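# Bend rod into upright arch, ends in board sockets

## Task

Curve the rod into a standing arch so that each of its two ends sits in a separate socket of the board.

## Robot and tools

Robot: two arms, left_arm and right_arm, each with a parallel two-finger gripper and a wrist camera. Left_arm stands on the +y side (this is not the image side). Base positions in the scene frame: left_arm (-0.010, +0.367, +0.041) m, right_arm (-0.001, -0.258, +0.046) m, both nearly unrotated. A camera stand sits behind the arms.

Frames: the scene frame has its origin at table-top height, midway between the arms; +x points out over the table, +z up. Reported hand positions, orientations and velocities use this frame. Offsets you command use each arm's own Hand target axes instead. On a gripper, +z is the direction the fingers point and y is the axis along which they open and close. end_effector_position is the spot between the finger pads, roughly 1 cm short of the tips.

execute_actions(actions, cameras): actions is a list of actions; each action is a table of up to 15 rows, one row per 1/30 s step (a short table repeats its final row to fill 15 steps). Every row holds 14 numbers in [-1, 1], always both arms: dx, dy, dz, rx, ry, rz, opening for left_arm, then the same seven for right_arm. dx..rz are offsets, not poses: each row is measured from the Hand target as it was when that action began (not from the previous row), along that Hand target's axes. Scale: 1.0 = 0.6 m for dx, dy, dz and 180 degrees for rx, ry, rz, which together form one rotation vector. Repeating an offset in a new action moves further. opening is absolute: +1 fully open (0.093 m), -1 closed; 0 is a real half-open command, so resend the current opening to leave a gripper alone. Sending all six pose numbers as 0 re-commands the current Hand target. cameras lists camera names, ["all"] or []; images come by default only with an empty actions list. An empty list also reports the scene number and things other results skip.

move(target, speed, blend, opening_speed, grip_force, blocking, cameras): target is one 14-number row in the same layout and scale as above, or a list of up to 15 such rows; every row is an offset from the same starting Hand targets, not from the previous row. Grippers travel in straight lines, rotating the short way; all paths finish together, take at least 0.5 s and are cut at 10 s. speed: m/s, 0.002 to 2.9, default 0.25 (rotation capped at twice that in rad/s), one value or one per target. blend: corner rounding in m for lists, default 0 (stop at each). opening_speed: per second on the -1..+1 scale, at least 0.2. grip_force: newtons per pad, 10 to 50, one value or one per arm; it persists; lower forces close slowly. blocking=false returns after about 0.5 s while motion continues. Paths do not avoid obstacles or the other arm. The result adds a move: line such as done, off_target, moving, held or fault; limits=paced means a pose was clipped, limits=held means steps were withheld. done means at rest within 10 mm and 2 degrees of target.

wait(seconds): 0 to 10 s, arms keep their last command; a running move continues. stop(): brakes a running move. zoom_image(camera, region): region [x0, y0, x1, y1] pixels, at most 504 by 504, on a camera from the newest images. Cameras: cam_head_left, cam_head_right, cam_high, cam_low, cam_left_wrist, cam_right_wrist, each 896x504. read_manual(section) only gives licence text. finished_scene(scene): scene 1 to 3; ends the scene irrevocably and the goal must hold without the robot; after ending scene 1 make no further call in that reply. Scene 1 is practice.

Result lines: end_effector_position (m) and end_effector_quat_wxyz per arm; Hand target (the commanded pose after clipping, which the next offsets start from); Tool commands; grip_measured (+1 open, -1 closed); Joint positions (last entry is finger opening in m); Joint velocities (may read within noise or be omitted); joint torques (joints 1 to 3 wrap at 28 N m); motor temperatures.

Behaviour to expect: grippers sag and fall short, especially at long reach, and can tilt; check position and orientation after each move and correct with an offset. Commanded orientation is clipped to 40 degrees from the measured one per step. Faster moves stray more. Avoid paths near an arm's own base. Blocked arms keep pushing until commanded back past the gripper.

Gripping: pads meet near -0.94; each mm of object width adds about 0.0208. To hold a rigid part firmly, send a value at least 0.24 below its width reading; keep sending it while holding, and release with a value well above it. A sudden deep close can spike force.

Heat: holding loads or straining toward unreachable poses warms motors; MOTOR HOT at 75 °C, fault fold at 90 °C, arm collapse at 100 °C.

Avoid: letting the rod fall or leaving anything off the table (fails the scene), releasing moving parts, fast impacts, hard pushes, contact or squeezing between the two arms, grippers or wrist cameras, strain on camera cables, and arm stops.

Each tool is called as name(argument=value, ...), one argument or row to a line, values as JSON.

## Session

execute_actions(
  actions=[],
)

Scene clock: 0.00 s.
left_arm: end_effector_position=(+0.3610, +0.3733, +0.0989) grip_measured=+1.000 end_effector_quat_wxyz=(+0.524, -0.004, +0.852, +0.021) | right_arm: end_effector_position=(+0.3773, -0.3003, +0.1329) grip_measured=+1.000 end_effector_quat_wxyz=(+0.589, +0.091, +0.803, -0.017)
Joint positions: left_arm=[0.001 1.553 0.331 0.754 -0.041 0.016 0.093] | right_arm=[-0.101 1.575 0.301 0.964 0.049 0.1 0.093]
Joint velocities: within noise
Joint torques (N m): no reading
Motor temperatures (°C): left_arm=[31 35 38 33 28 30 29] | right_arm=[29 34 35 35 30 31 29]
Heat: left arm: 38 °C; right arm: 35 °C.
Hand target: left_arm +0.3667, +0.3733, +0.1100; +0.539, -0.004, +0.842, +0.021 | right_arm +0.3811, -0.3007, +0.1425; +0.602, +0.090, +0.793, -0.017
Tool commands: left_gripper/opening=+1.0 right_gripper/opening=+1.0

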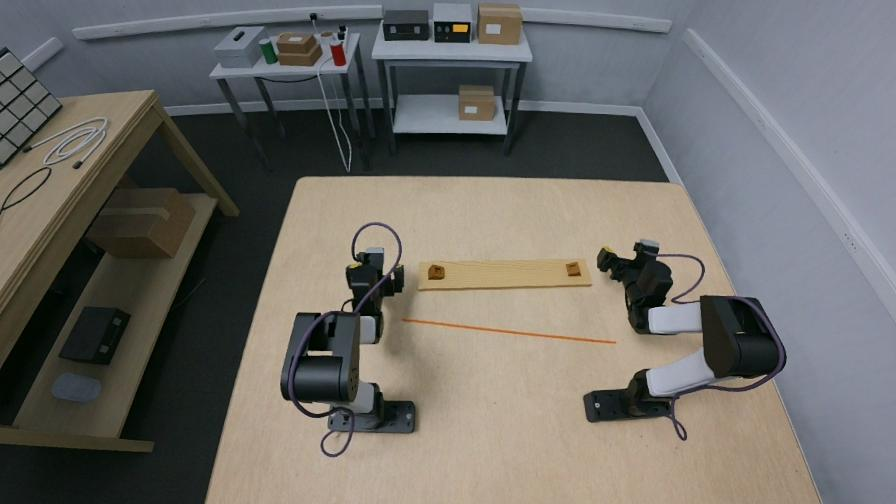

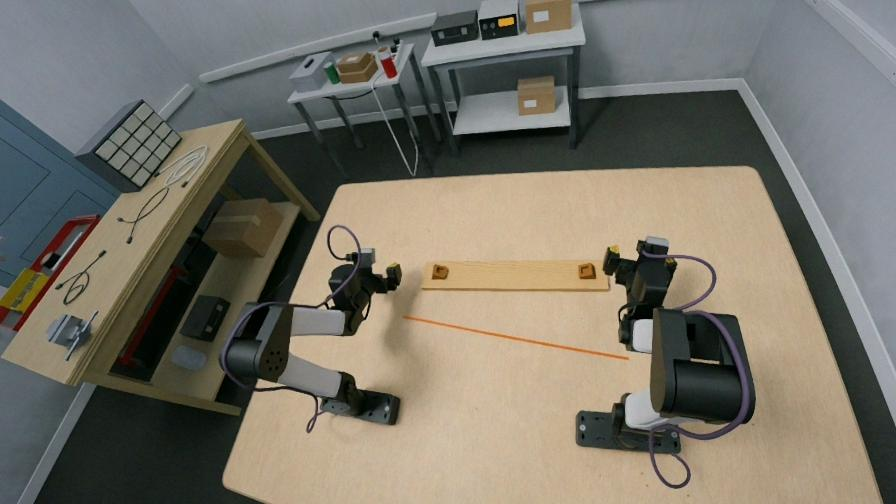

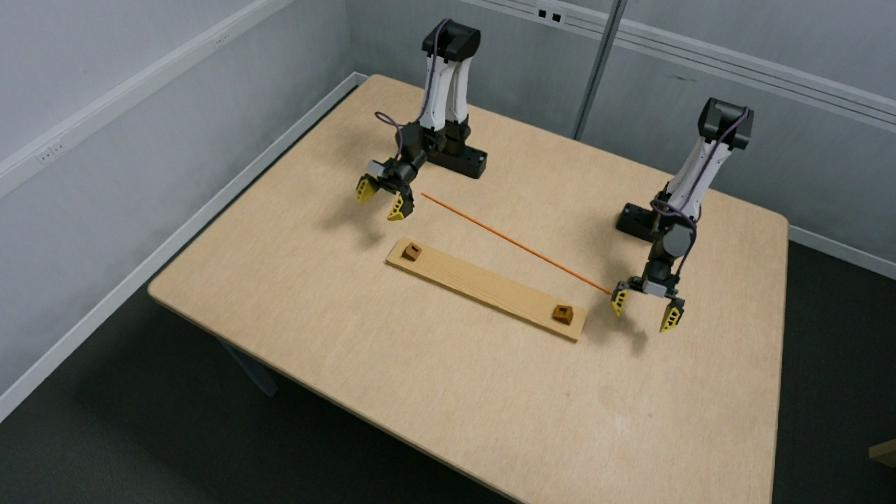

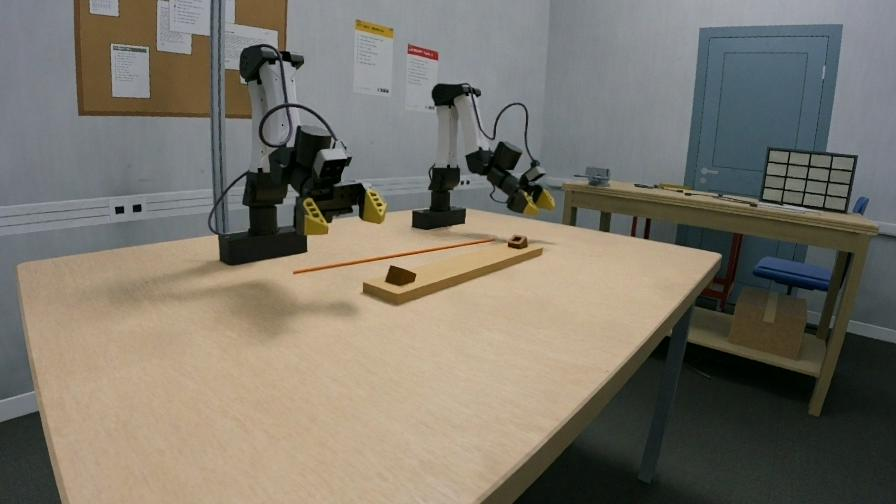

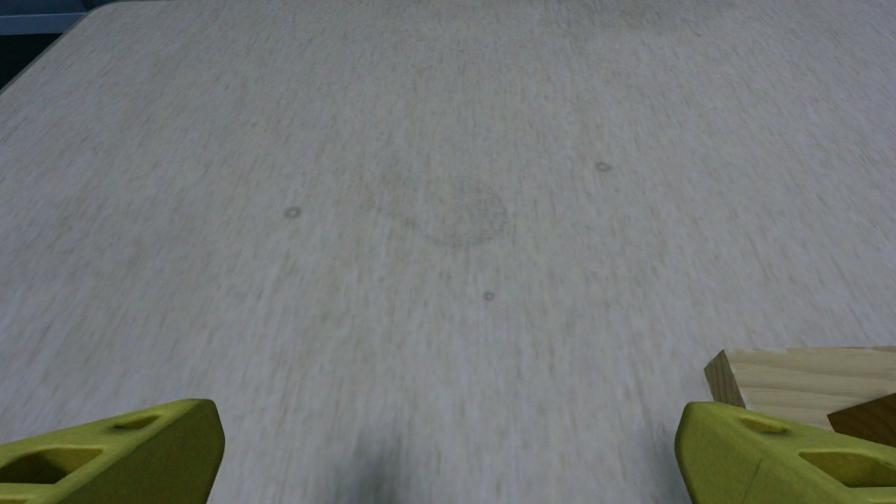

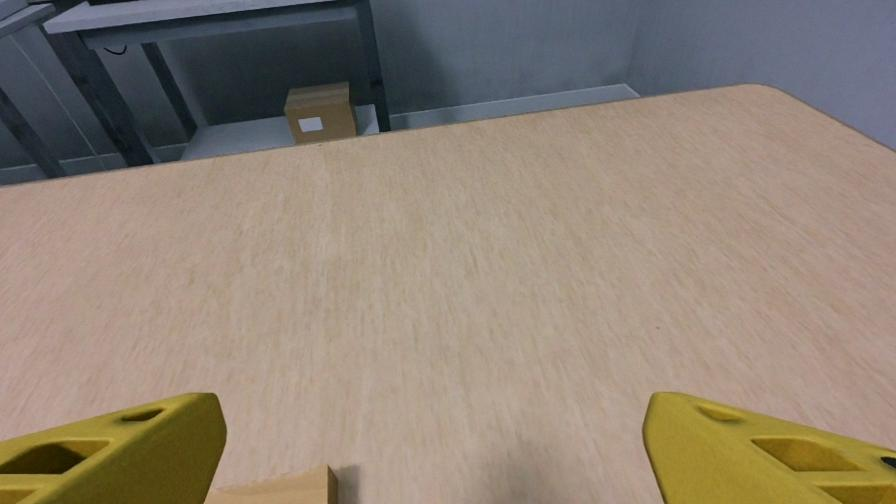

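zoom_image(
  camera="cam_low",
  region=[280, 210, 560, 320],
)

zoom_image(
  camera="cam_head_left",
  region=[390, 240, 640, 360],
)

zoom_image(
  camera="cam_high",
  region=[370, 180, 620, 350],
)

zoom_image(
  camera="cam_head_right",
  region=[390, 240, 640, 370],
)

Scaled by 1.800 from the camera's 896x504 image, which has a finer 1280x720 frame.

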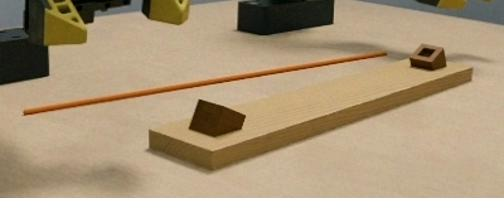

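Scaled by 2.016 from the camera's 896x504 image, which has a finer 1280x720 frame.

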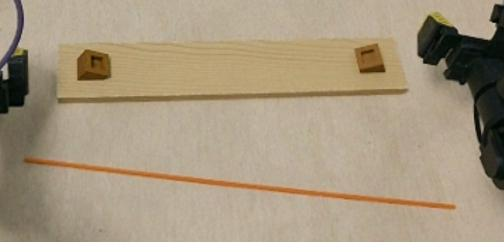

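Scaled by 2.016 from the camera's 896x504 image, which has a finer 1280x720 frame.

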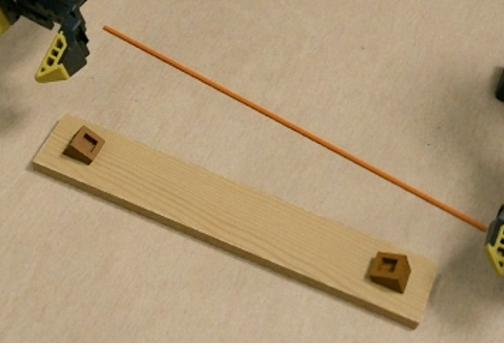

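Scaled by 2.016 from the camera's 896x504 image, which has a finer 1280x720 frame.

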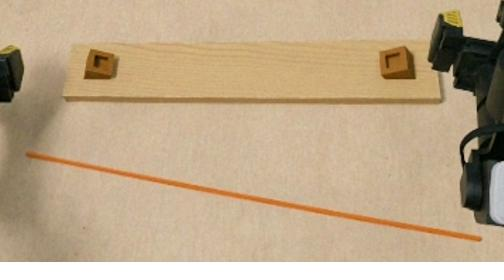

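move(
  target=[0.0095,-0.18,-0.10,0.293,0.271,0.4427,1,0.067,0.076,-0.137,-0.337,0.319,-0.481,1],
  cameras=["all"],
)

Scene clock: 45.30 s.
left_arm: end_effector_position=(+0.3053, +0.2654, +0.1191) grip_measured=+1.000 end_effector_quat_wxyz=(-0.008, +0.700, +0.714, -0.007) | right_arm: end_effector_position=(+0.2950, -0.2405, +0.1242) grip_measured=+1.000 end_effector_quat_wxyz=(-0.001, +0.699, -0.715, -0.006)
Joint positions: left_arm=[-0.306 1.834 1.405 -1.162 0.006 1.244 0.093] | right_arm=[0.042 1.693 1.233 -1.117 -0.01 -1.496 0.093]
Joint torques (N m): left_arm=[-0.58 -6.98 8.42 0.26 -0.08 0.24] | right_arm=[0.1 -5.39 7.83 0.22 -0.03 -0.13]
Motor temperatures (°C): left_arm=[31 38 41 39 28 30 29] | right_arm=[29 36 39 48 30 31 29]
Heat: left arm: 41 °C; right arm: 48 °C.
Hand target: left_arm +0.3131, +0.2631, +0.1264; +0.000, +0.707, +0.707, +0.000 | right_arm +0.2999, -0.2398, +0.1304; -0.001, +0.707, -0.708, +0.000
Off the commanded pose: left_arm 0.011 m, 2 deg | right_arm 0.008 m, 1 deg.
move: off_target (left_arm)

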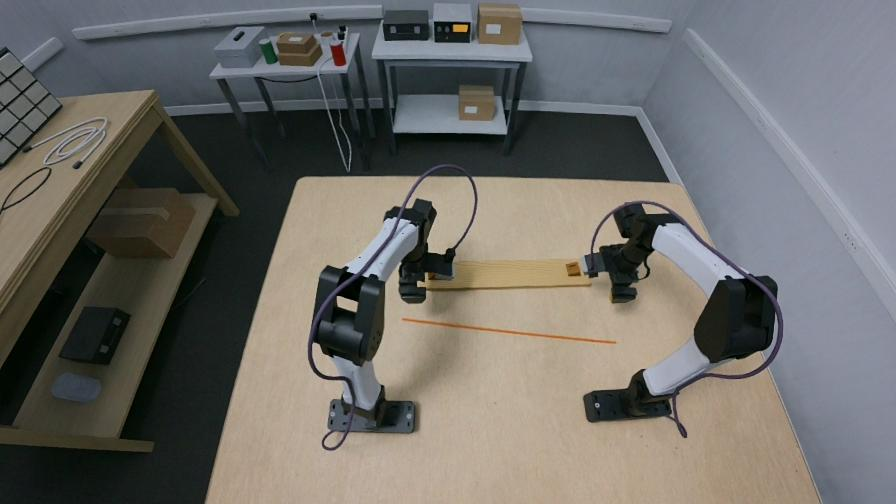

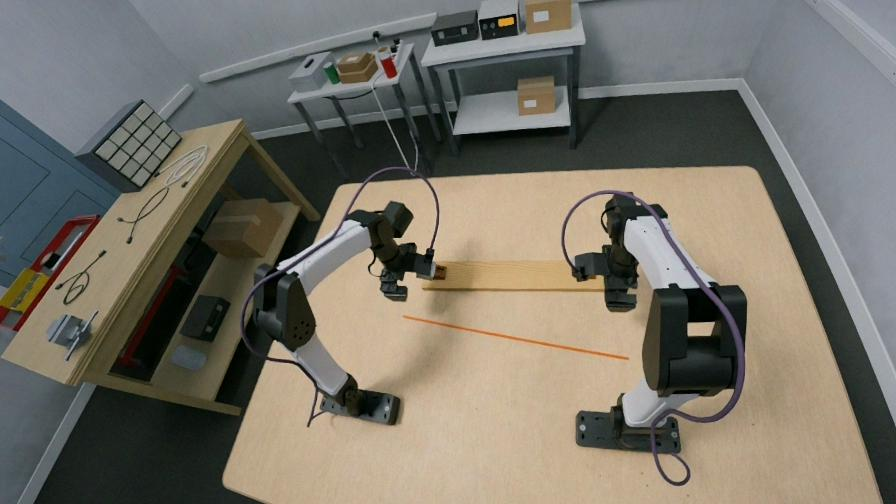

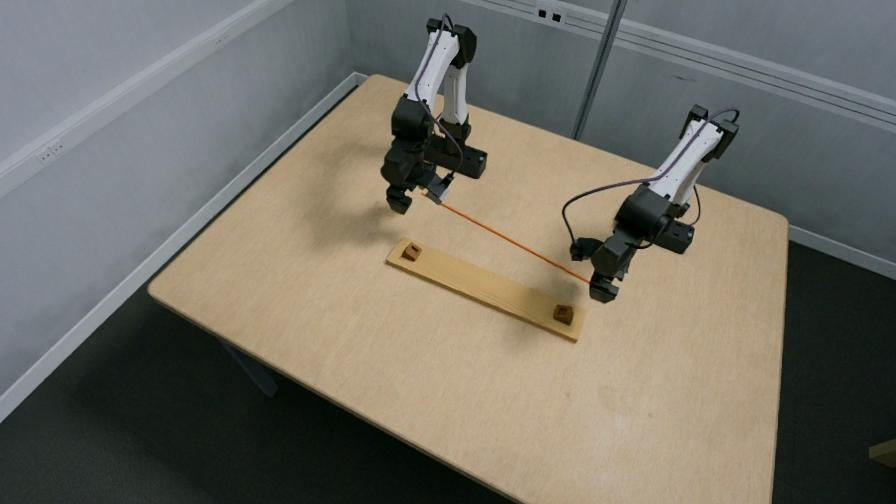

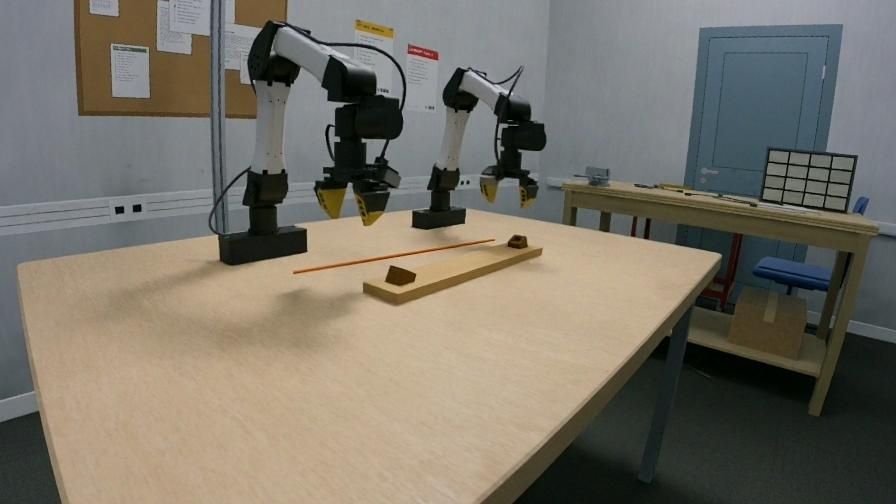

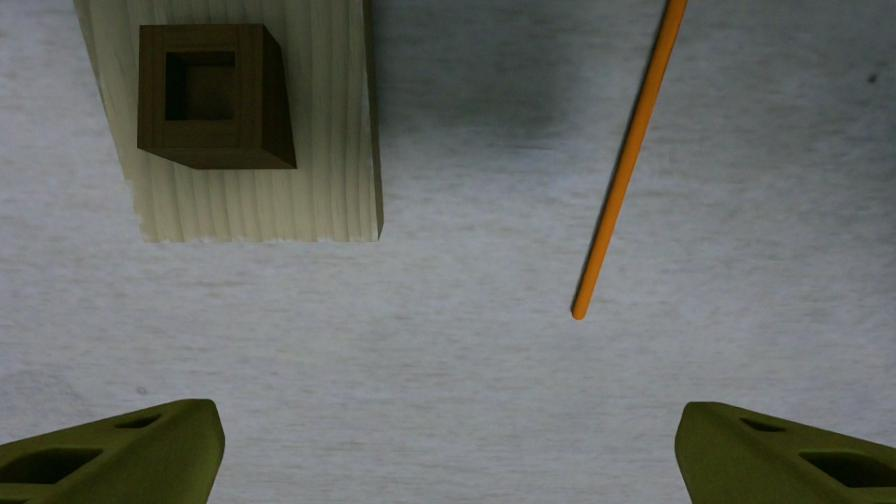

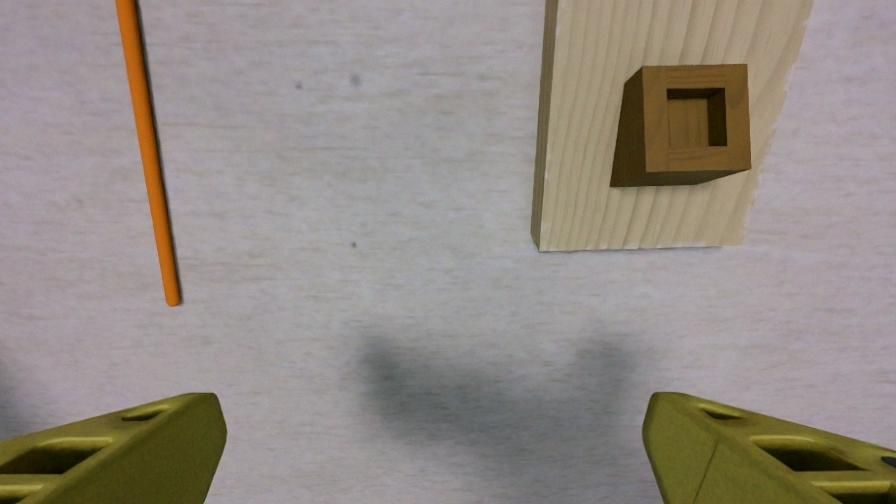

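move(
  target=[-0.0133,-0.105,0.099,0,0,0.04,0.3,-0.0197,0.1915,0.1073,0,0,0.04,0.3],
  cameras=["cam_left_wrist","cam_right_wrist"],
)

Scene clock: 78.07 s.
left_arm: end_effector_position=(+0.2472, +0.2564, +0.0613) grip_measured=+0.302 end_effector_quat_wxyz=(-0.016, +0.744, +0.668, -0.010) | right_arm: end_effector_position=(+0.1820, -0.2285, +0.0660) grip_measured=+0.302 end_effector_quat_wxyz=(-0.008, -0.661, +0.750, +0.011)
Joint positions: left_arm=[-0.401 1.734 1.038 -0.912 0.004 1.275 0.06] | right_arm=[0.14 1.359 0.67 -0.908 -0.009 -1.294 0.06]
Joint torques (N m): left_arm=[-0.61 -8.75 4.19 0.46 -0.05 0.25] | right_arm=[0.23 -4.18 4.11 0.63 -0.06 0]
Motor temperatures (°C): left_arm=[31 42 44 34 28 30 29] | right_arm=[29 37 41 39 30 31 29]
Heat: left arm: 44 °C; right arm: 41 °C.
Hand target: left_arm +0.2501, +0.2551, +0.0670; +0.000, +0.750, +0.662, +0.000 | right_arm +0.1850, -0.2278, +0.0660; +0.000, -0.661, +0.751, +0.000
Off the commanded pose: left_arm 0.007 m, 2 deg | right_arm 0.003 m, 2 deg.
move: done
Images, in order (width x height): cam_left_wrist 896x504, cam_right_wrist 896x504.

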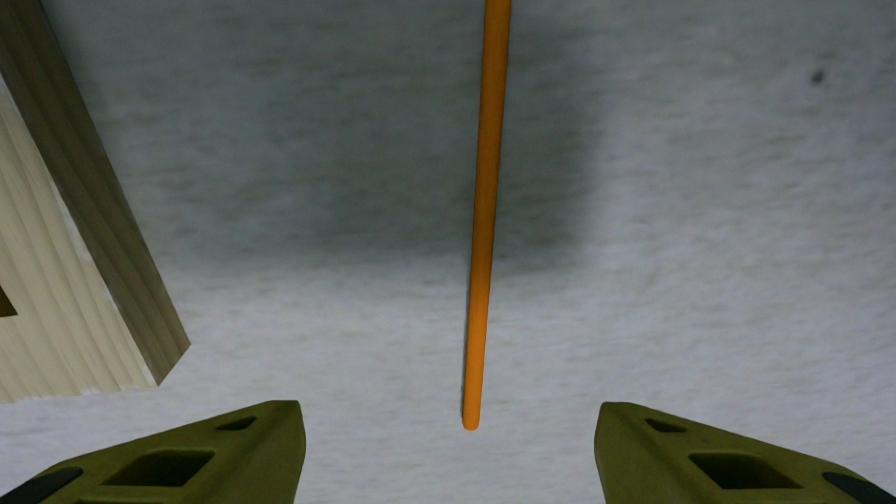

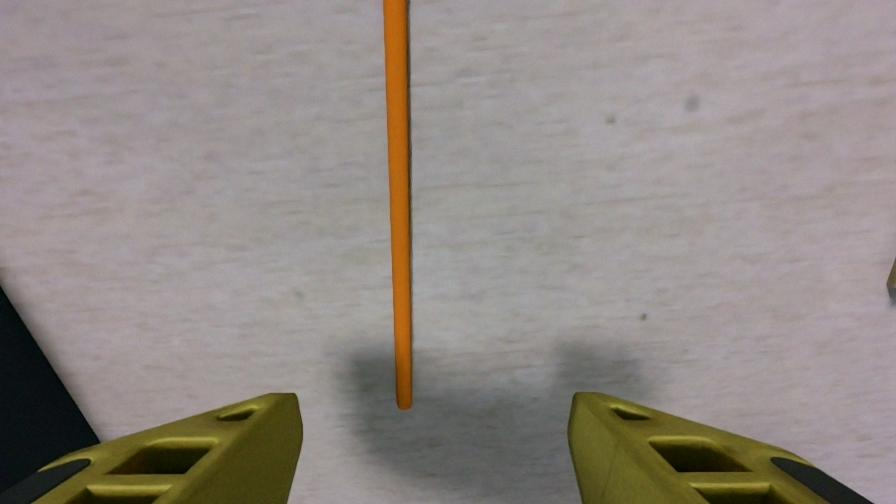

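move(
  target=[-0.005,-0.0145,0.0817,0,0,0.008,0.3,-0.01,0.0185,0.09,0,0,0.008,0.3],
  speed=0.1,
  cameras=["cam_left_wrist","cam_right_wrist","cam_low"],
)

Scene clock: 89.60 s.
left_arm: end_effector_position=(+0.2405, +0.2543, +0.0201) grip_measured=+0.302 end_effector_quat_wxyz=(-0.003, +0.752, +0.660, -0.003) | right_arm: end_effector_position=(+0.1738, -0.2209, +0.0148) grip_measured=+0.302 end_effector_quat_wxyz=(-0.001, -0.652, +0.759, +0.006)
Joint positions: left_arm=[-0.417 1.777 0.9 -0.701 0.004 1.282 0.06] | right_arm=[0.189 1.456 0.504 -0.627 -0.009 -1.219 0.06]
Joint torques (N m): left_arm=[-0.83 -5.96 4.05 0.55 -0.05 0.25] | right_arm=[0.31 -2.8 3.56 0.7 -0.05 0.04]
Heat: left arm: 43 °C; right arm: 40 °C.
Hand target: left_arm +0.2411, +0.2532, +0.0179; +0.000, +0.758, +0.652, +0.000 | right_arm +0.1750, -0.2203, +0.0121; +0.001, -0.651, +0.759, +0.000
Off the commanded pose: left_arm 0.002 m, 1 deg | right_arm 0.003 m, 1 deg.
move: done
Images, in order (width x height): cam_low 896x504, cam_left_wrist 896x504, cam_right_wrist 896x504.

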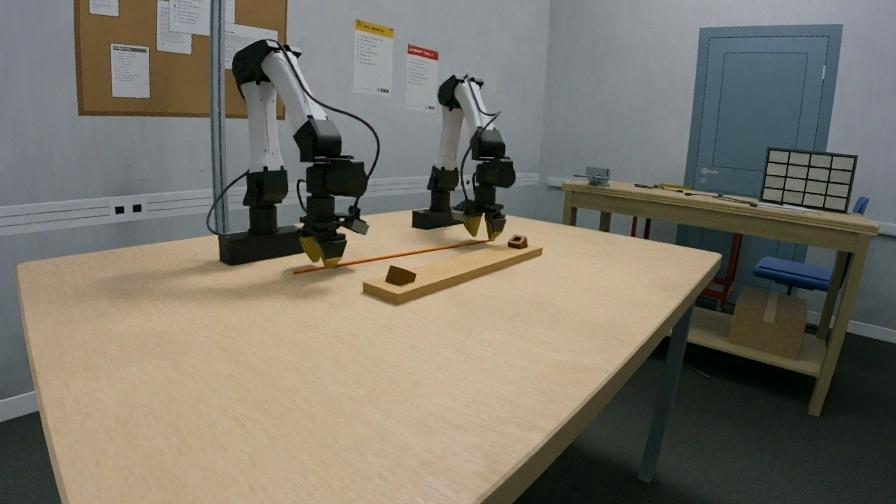

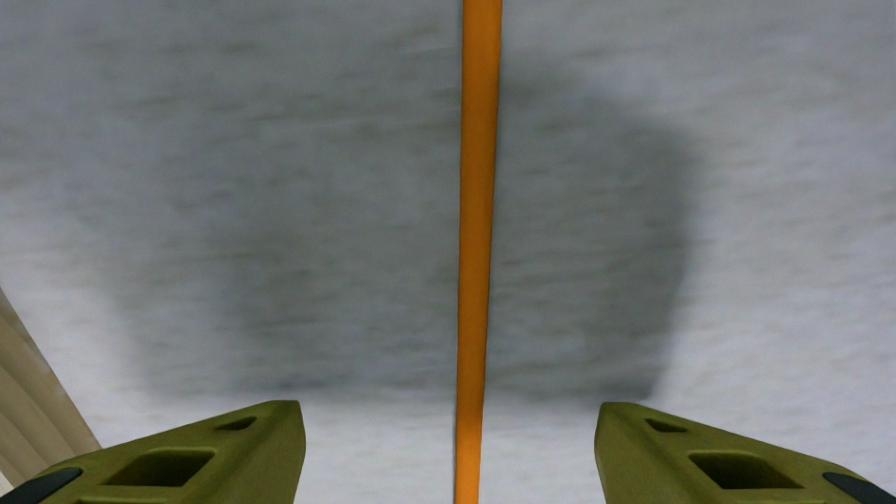

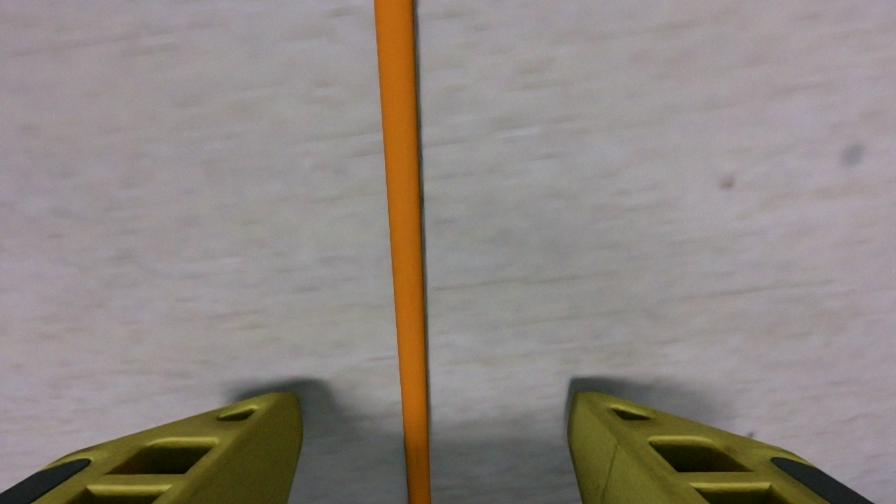

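move(
  target=[0,-0.007,0.016,0,0,0,0.3,0,0.007,0.008,0,0,0,0.3],
  speed=0.1,
  cameras=["cam_left_wrist","cam_right_wrist"],
)

Scene clock: 94.37 s.
left_arm: end_effector_position=(+0.2370, +0.2546, +0.0111) grip_measured=+0.302 end_effector_quat_wxyz=(-0.001, +0.753, +0.658, -0.003) | right_arm: end_effector_position=(+0.1701, -0.2202, +0.0102) grip_measured=+0.302 end_effector_quat_wxyz=(-0.001, -0.652, +0.759, +0.005)
Joint positions: left_arm=[-0.422 1.787 0.868 -0.656 0.004 1.282 0.06] | right_arm=[0.197 1.456 0.48 -0.601 -0.009 -1.21 0.06]
Joint torques (N m): left_arm=[-0.8 -5.76 3.82 0.54 -0.04 0.2] | right_arm=[0.31 -2.59 3.43 0.75 -0.04 0.04]
Heat: left arm: 43 °C; right arm: 40 °C.
Hand target: left_arm +0.2369, +0.2538, +0.0083; +0.000, +0.758, +0.652, +0.000 | right_arm +0.1706, -0.2197, +0.0072; +0.000, -0.651, +0.759, +0.000
Off the commanded pose: left_arm 0.003 m, 1 deg | right_arm 0.003 m, 1 deg.
move: done
Images, in order (width x height): cam_left_wrist 896x504, cam_right_wrist 896x504.

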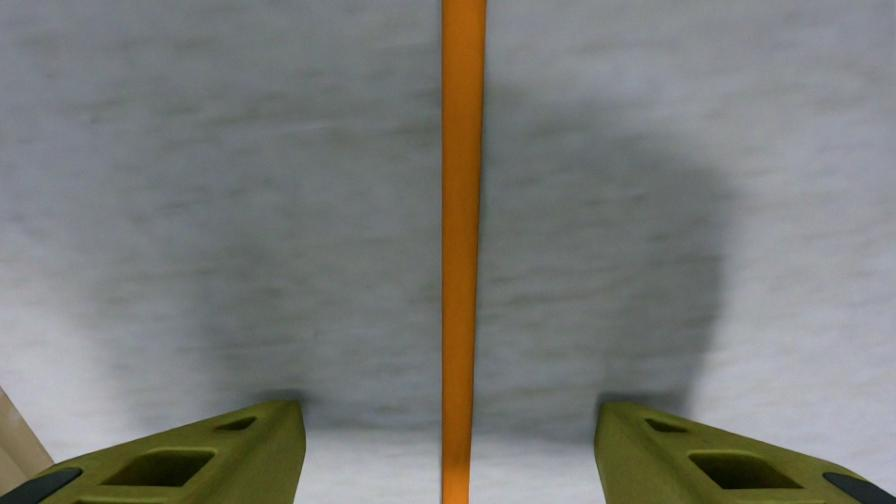

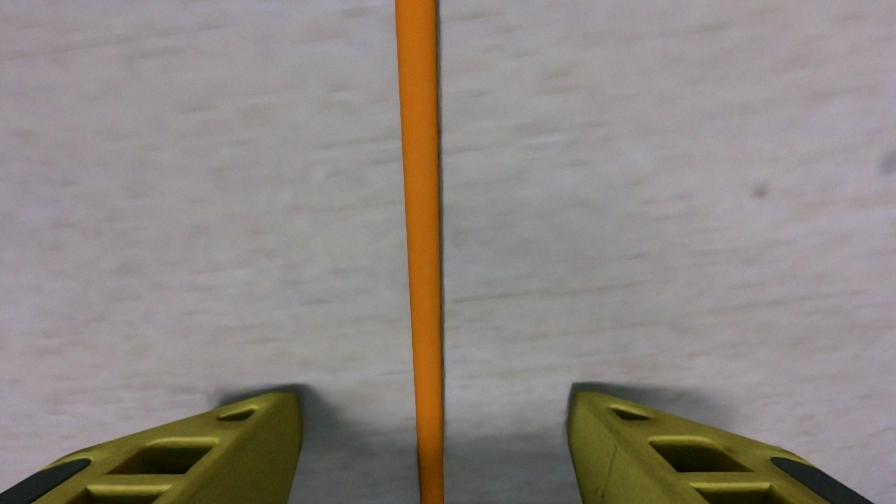

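move(
  target=[0,0,0,0,0,0,-1,0,0,0,0,0,0,-1],
  opening_speed=1.0,
  cameras=["cam_left_wrist","cam_right_wrist"],
)

Scene clock: 98.83 s.
left_arm: end_effector_position=(+0.2394, +0.2539, +0.0125) grip_measured=-0.987 end_effector_quat_wxyz=(+0.004, +0.753, +0.658, +0.001) | right_arm: end_effector_position=(+0.1723, -0.2206, +0.0109) grip_measured=-0.982 end_effector_quat_wxyz=(+0.002, -0.651, +0.759, +0.001)
Joint positions: left_arm=[-0.422 1.781 0.868 -0.65 0.002 1.282 0] | right_arm=[0.197 1.452 0.481 -0.596 -0.004 -1.21 0]
Joint torques (N m): left_arm=[-0.83 -5.38 3.82 0.52 -0.03 0.2] | right_arm=[0.32 -2.35 3.41 0.7 -0.1 0.04]
Heat: left arm: 42 °C; right arm: 40 °C.
Hand target: left_arm +0.2370, +0.2538, +0.0083; +0.000, +0.758, +0.652, +0.000 | right_arm +0.1706, -0.2197, +0.0072; +0.000, -0.651, +0.759, +0.000
Off the commanded pose: left_arm 0.005 m, 1 deg | right_arm 0.004 m, 0 deg.
move: done
Images, in order (width x height): cam_left_wrist 896x504, cam_right_wrist 896x504.

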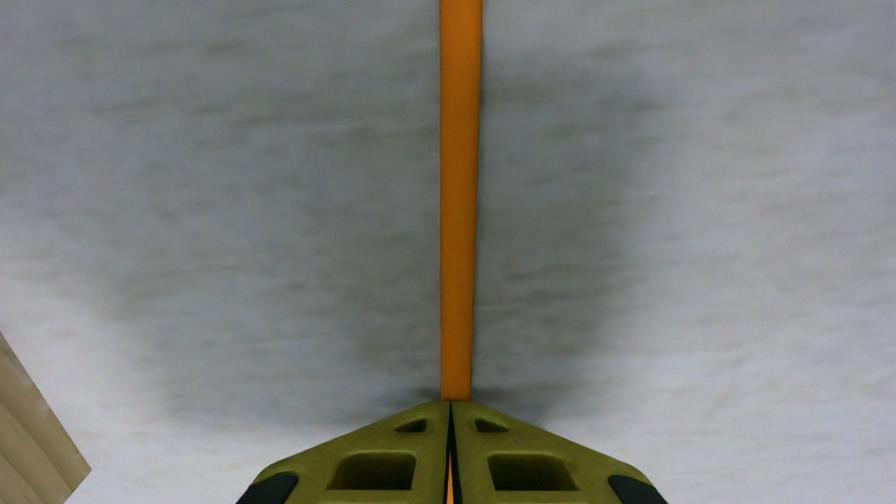

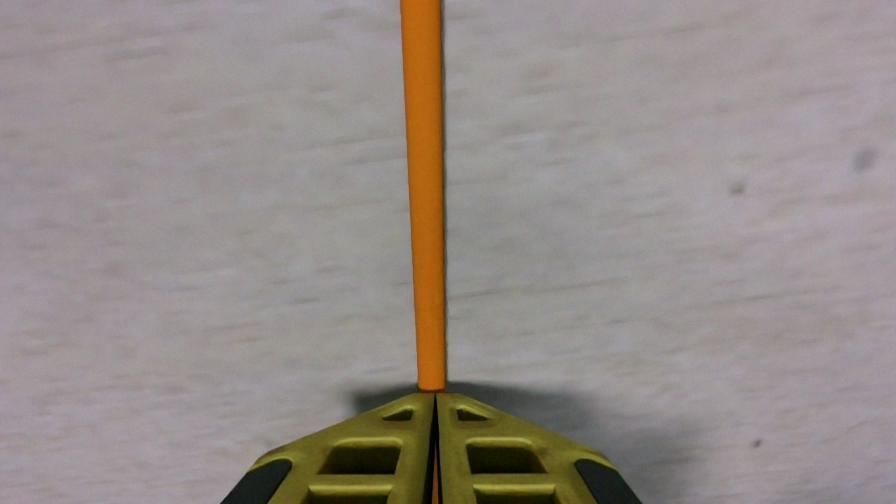

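move(
  target=[
    [0,0,0,0,0,0,0,0,0,0,0,0,0,0],
    [0,0,0.009,0,0,0,0,0,0,0.008,0,0,0,0],
  ],
  speed=0.1,
  cameras=["cam_left_wrist","cam_right_wrist"],
)

move(
  target=[0,0,0,0,0,0,-1,0,0,0,0,0,0,-1],
  opening_speed=1.0,
  cameras=["cam_left_wrist","cam_right_wrist"],
)

Scene clock: 112.67 s.
left_arm: end_effector_position=(+0.2379, +0.2546, +0.0075) grip_measured=-0.002 end_effector_quat_wxyz=(-0.001, +0.753, +0.658, -0.001) | right_arm: end_effector_position=(+0.1686, -0.2214, +0.0057) grip_measured=-0.002 end_effector_quat_wxyz=(-0.005, -0.651, +0.759, +0.005)
Joint positions: left_arm=[-0.422 1.797 0.863 -0.639 0.002 1.282 0.045] | right_arm=[0.197 1.475 0.472 -0.582 -0.004 -1.21 0.045]
Joint torques (N m): left_arm=[-0.84 -5.49 3.48 0.62 -0.02 0.21] | right_arm=[0.32 -2.61 3.29 0.8 -0.1 0.02]
Heat: left arm: 42 °C; right arm: 39 °C.
Hand target: left_arm +0.2370, +0.2538, +0.0030; +0.000, +0.758, +0.652, +0.000 | right_arm +0.1708, -0.2197, +0.0024; +0.001, -0.651, +0.759, +0.000
Off the commanded pose: left_arm 0.005 m, 1 deg | right_arm 0.004 m, 1 deg.
move: done
Images, in order (width x height): cam_left_wrist 896x504, cam_right_wrist 896x504.

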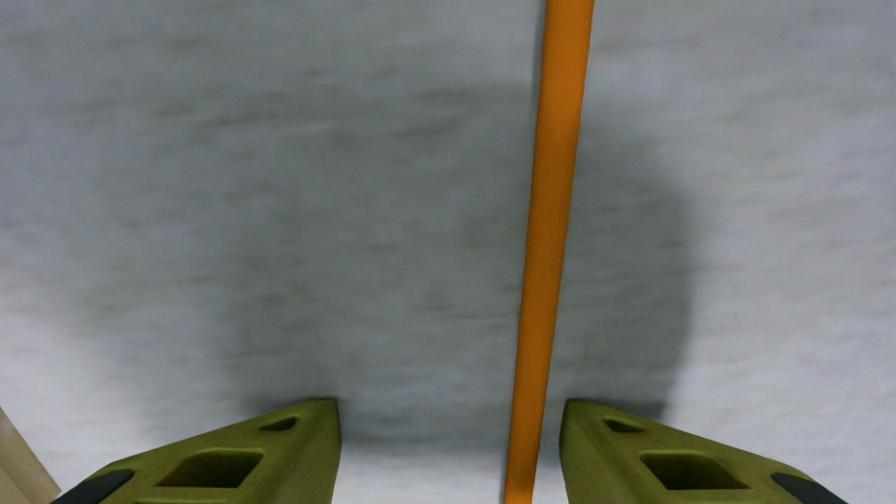

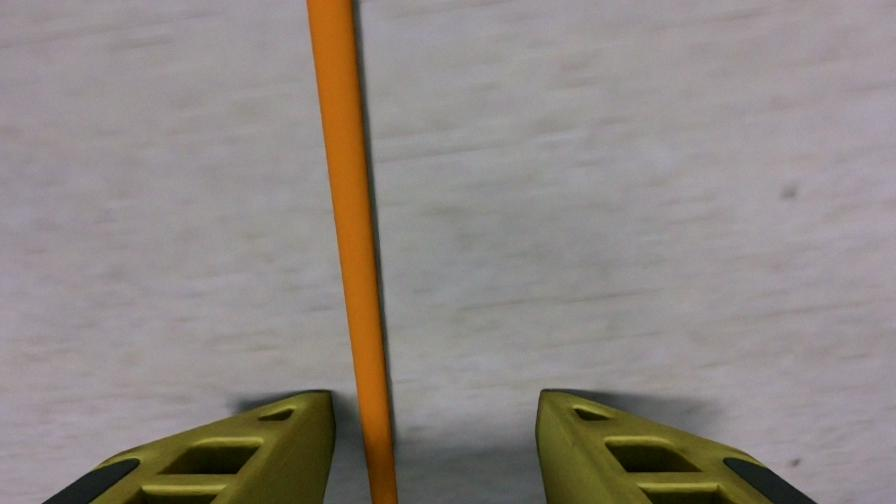

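Scene clock: 114.20 s.
left_arm: end_effector_position=(+0.2390, +0.2541, +0.0075) grip_measured=-0.972 end_effector_quat_wxyz=(+0.002, +0.753, +0.658, +0.000) | right_arm: end_effector_position=(+0.1707, -0.2210, +0.0057) grip_measured=-0.964 end_effector_quat_wxyz=(-0.001, -0.651, +0.759, +0.003)
Joint positions: left_arm=[-0.422 1.797 0.863 -0.634 0.001 1.282 0] | right_arm=[0.197 1.475 0.472 -0.573 -0.003 -1.21 0]
Joint torques (N m): left_arm=[-0.77 -5.5 3.51 0.58 -0.02 0.21] | right_arm=[0.31 -2.61 3.26 0.73 -0.1 0.04]
Heat: left arm: 42 °C; right arm: 39 °C.
Hand target: left_arm +0.2371, +0.2538, +0.0030; +0.000, +0.758, +0.652, +0.000 | right_arm +0.1708, -0.2197, +0.0024; +0.000, -0.651, +0.759, +0.000
Off the commanded pose: left_arm 0.005 m, 1 deg | right_arm 0.003 m, 0 deg.
move: done
Images, in order (width x height): cam_left_wrist 896x504, cam_right_wrist 896x504.

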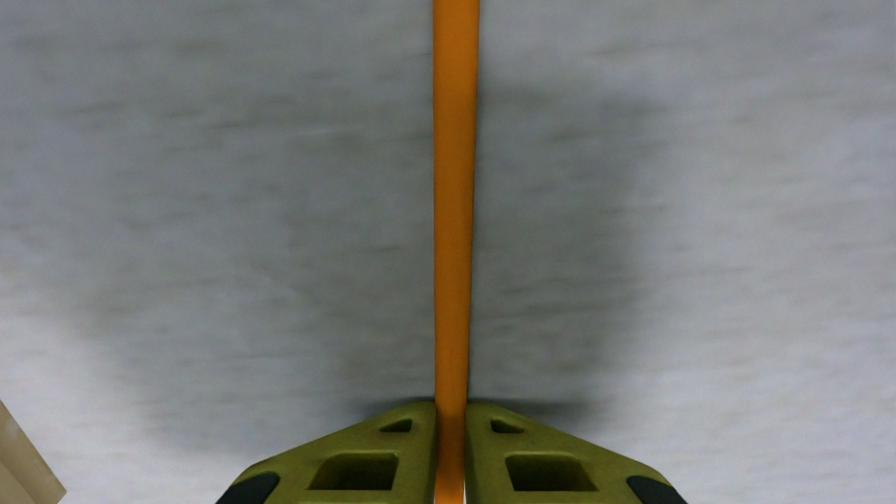

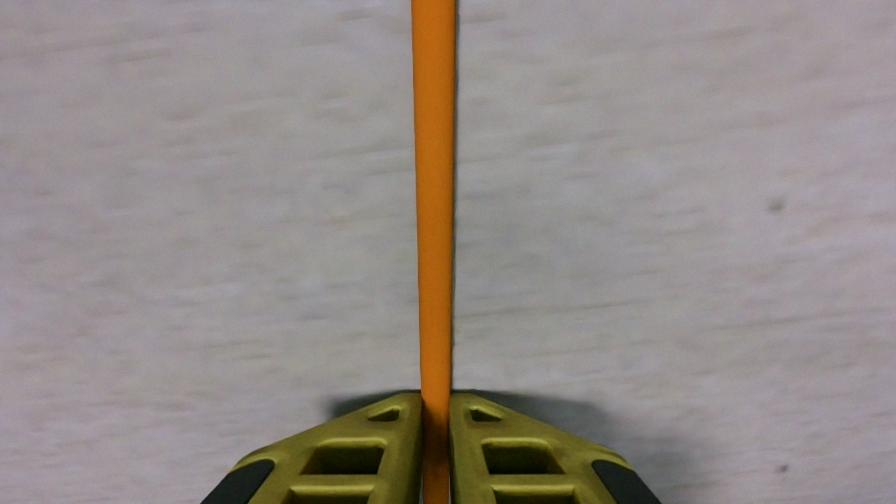

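move(
  target=[
    [0,0,-0.07,0,0,0,-1,0,0,-0.07,0,0,0,-1],
    [0.0122,0.1682,-0.2233,0,0,-0.0478,-1,-0.0215,-0.2752,-0.2227,0,0,-0.0486,-1],
  ],
  speed=0.15,
  blend=0.03,
  cameras=["all"],
)

Scene clock: 134.53 s.
left_arm: end_effector_position=(+0.3316, +0.2479, +0.1299) grip_measured=-0.976 end_effector_quat_wxyz=(-0.009, +0.712, +0.702, -0.001) | right_arm: end_effector_position=(+0.3309, -0.2310, +0.1300) grip_measured=-0.971 end_effector_quat_wxyz=(+0.005, +0.705, -0.709, -0.001)
Joint positions: left_arm=[-0.336 1.941 1.59 -1.236 -0.006 1.247 0] | right_arm=[0.072 1.825 1.415 -1.168 0.005 -1.482 0]
Joint torques (N m): left_arm=[0.01 -7.88 8.39 0.22 0.04 0] | right_arm=[-1.11 -6.43 7.83 0.33 -0.18 -0.15]
Heat: left arm: 41 °C; right arm: 39 °C.
Hand target: left_arm +0.3378, +0.2460, +0.1370; +0.000, +0.707, +0.707, +0.000 | right_arm +0.3359, -0.2322, +0.1361; -0.001, +0.707, -0.707, +0.000
Off the commanded pose: left_arm 0.010 m, 1 deg | right_arm 0.008 m, 1 deg.
move: done; blend cut to 0.0209 m at target 1

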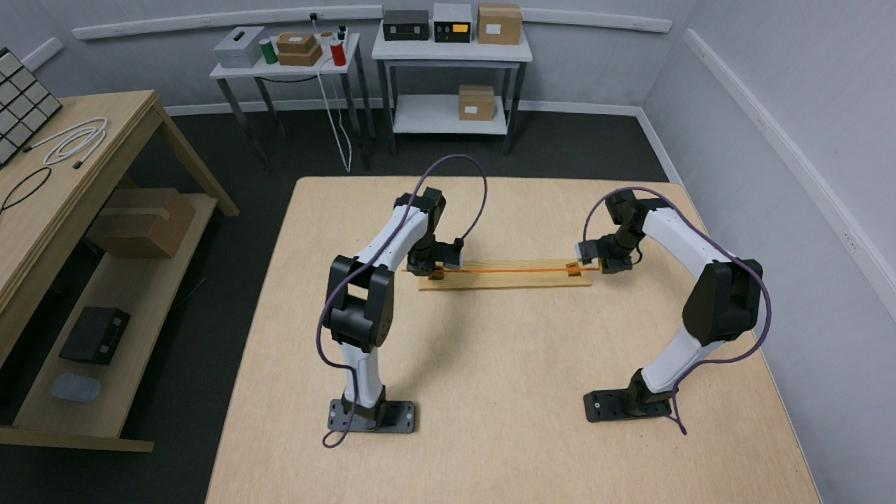

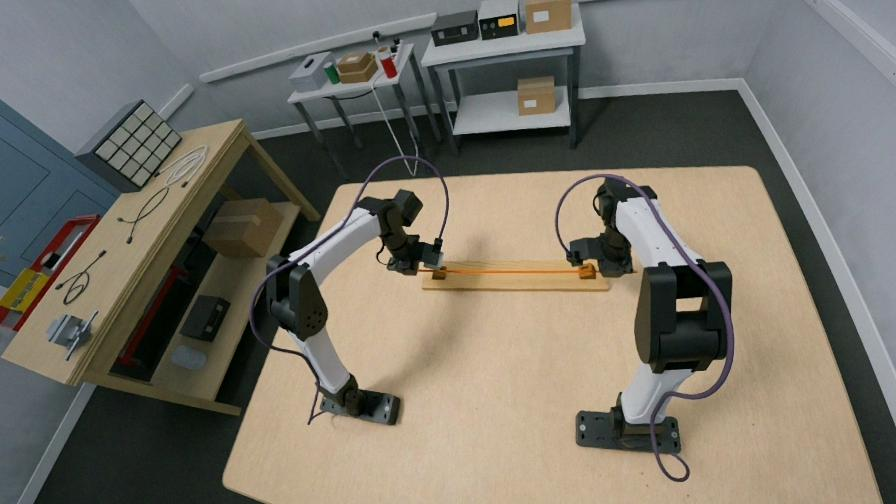

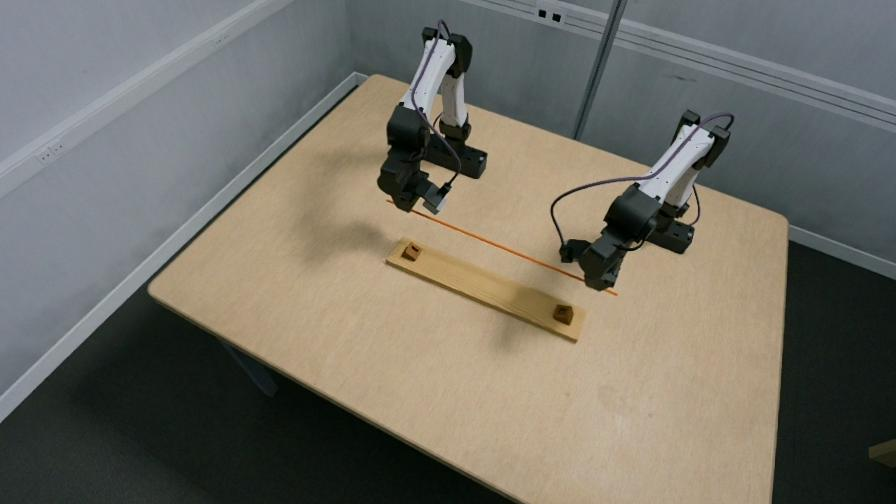

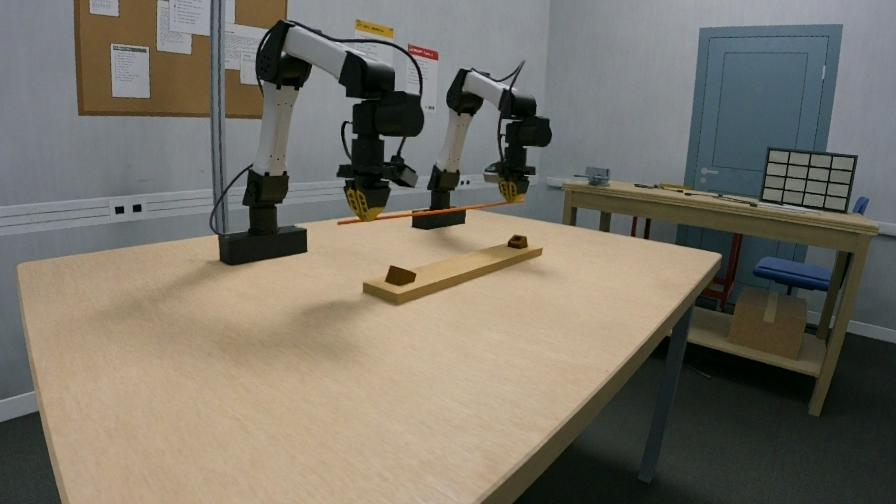

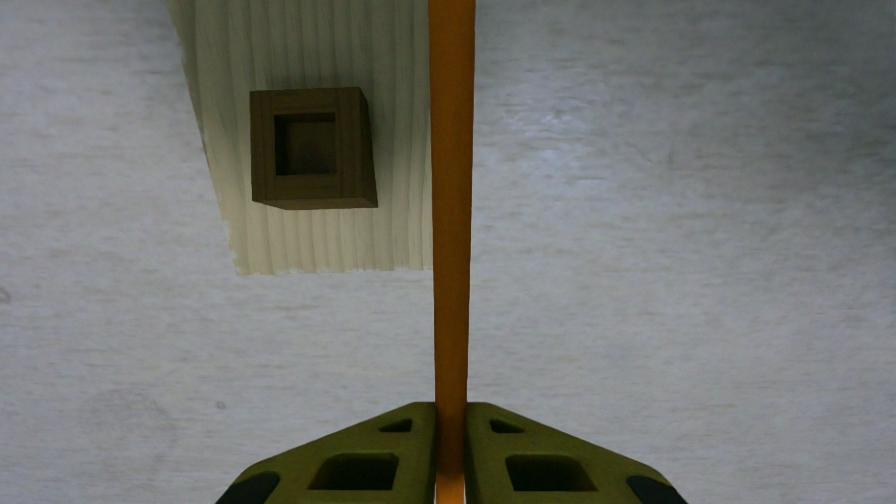

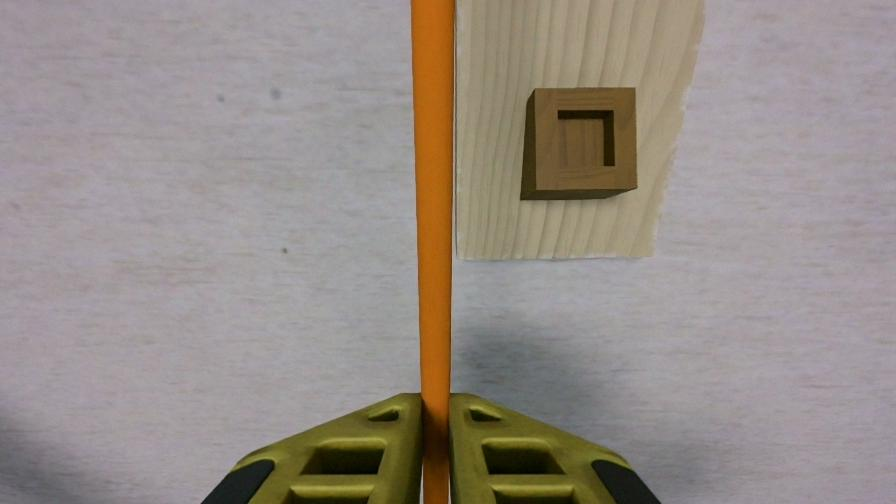

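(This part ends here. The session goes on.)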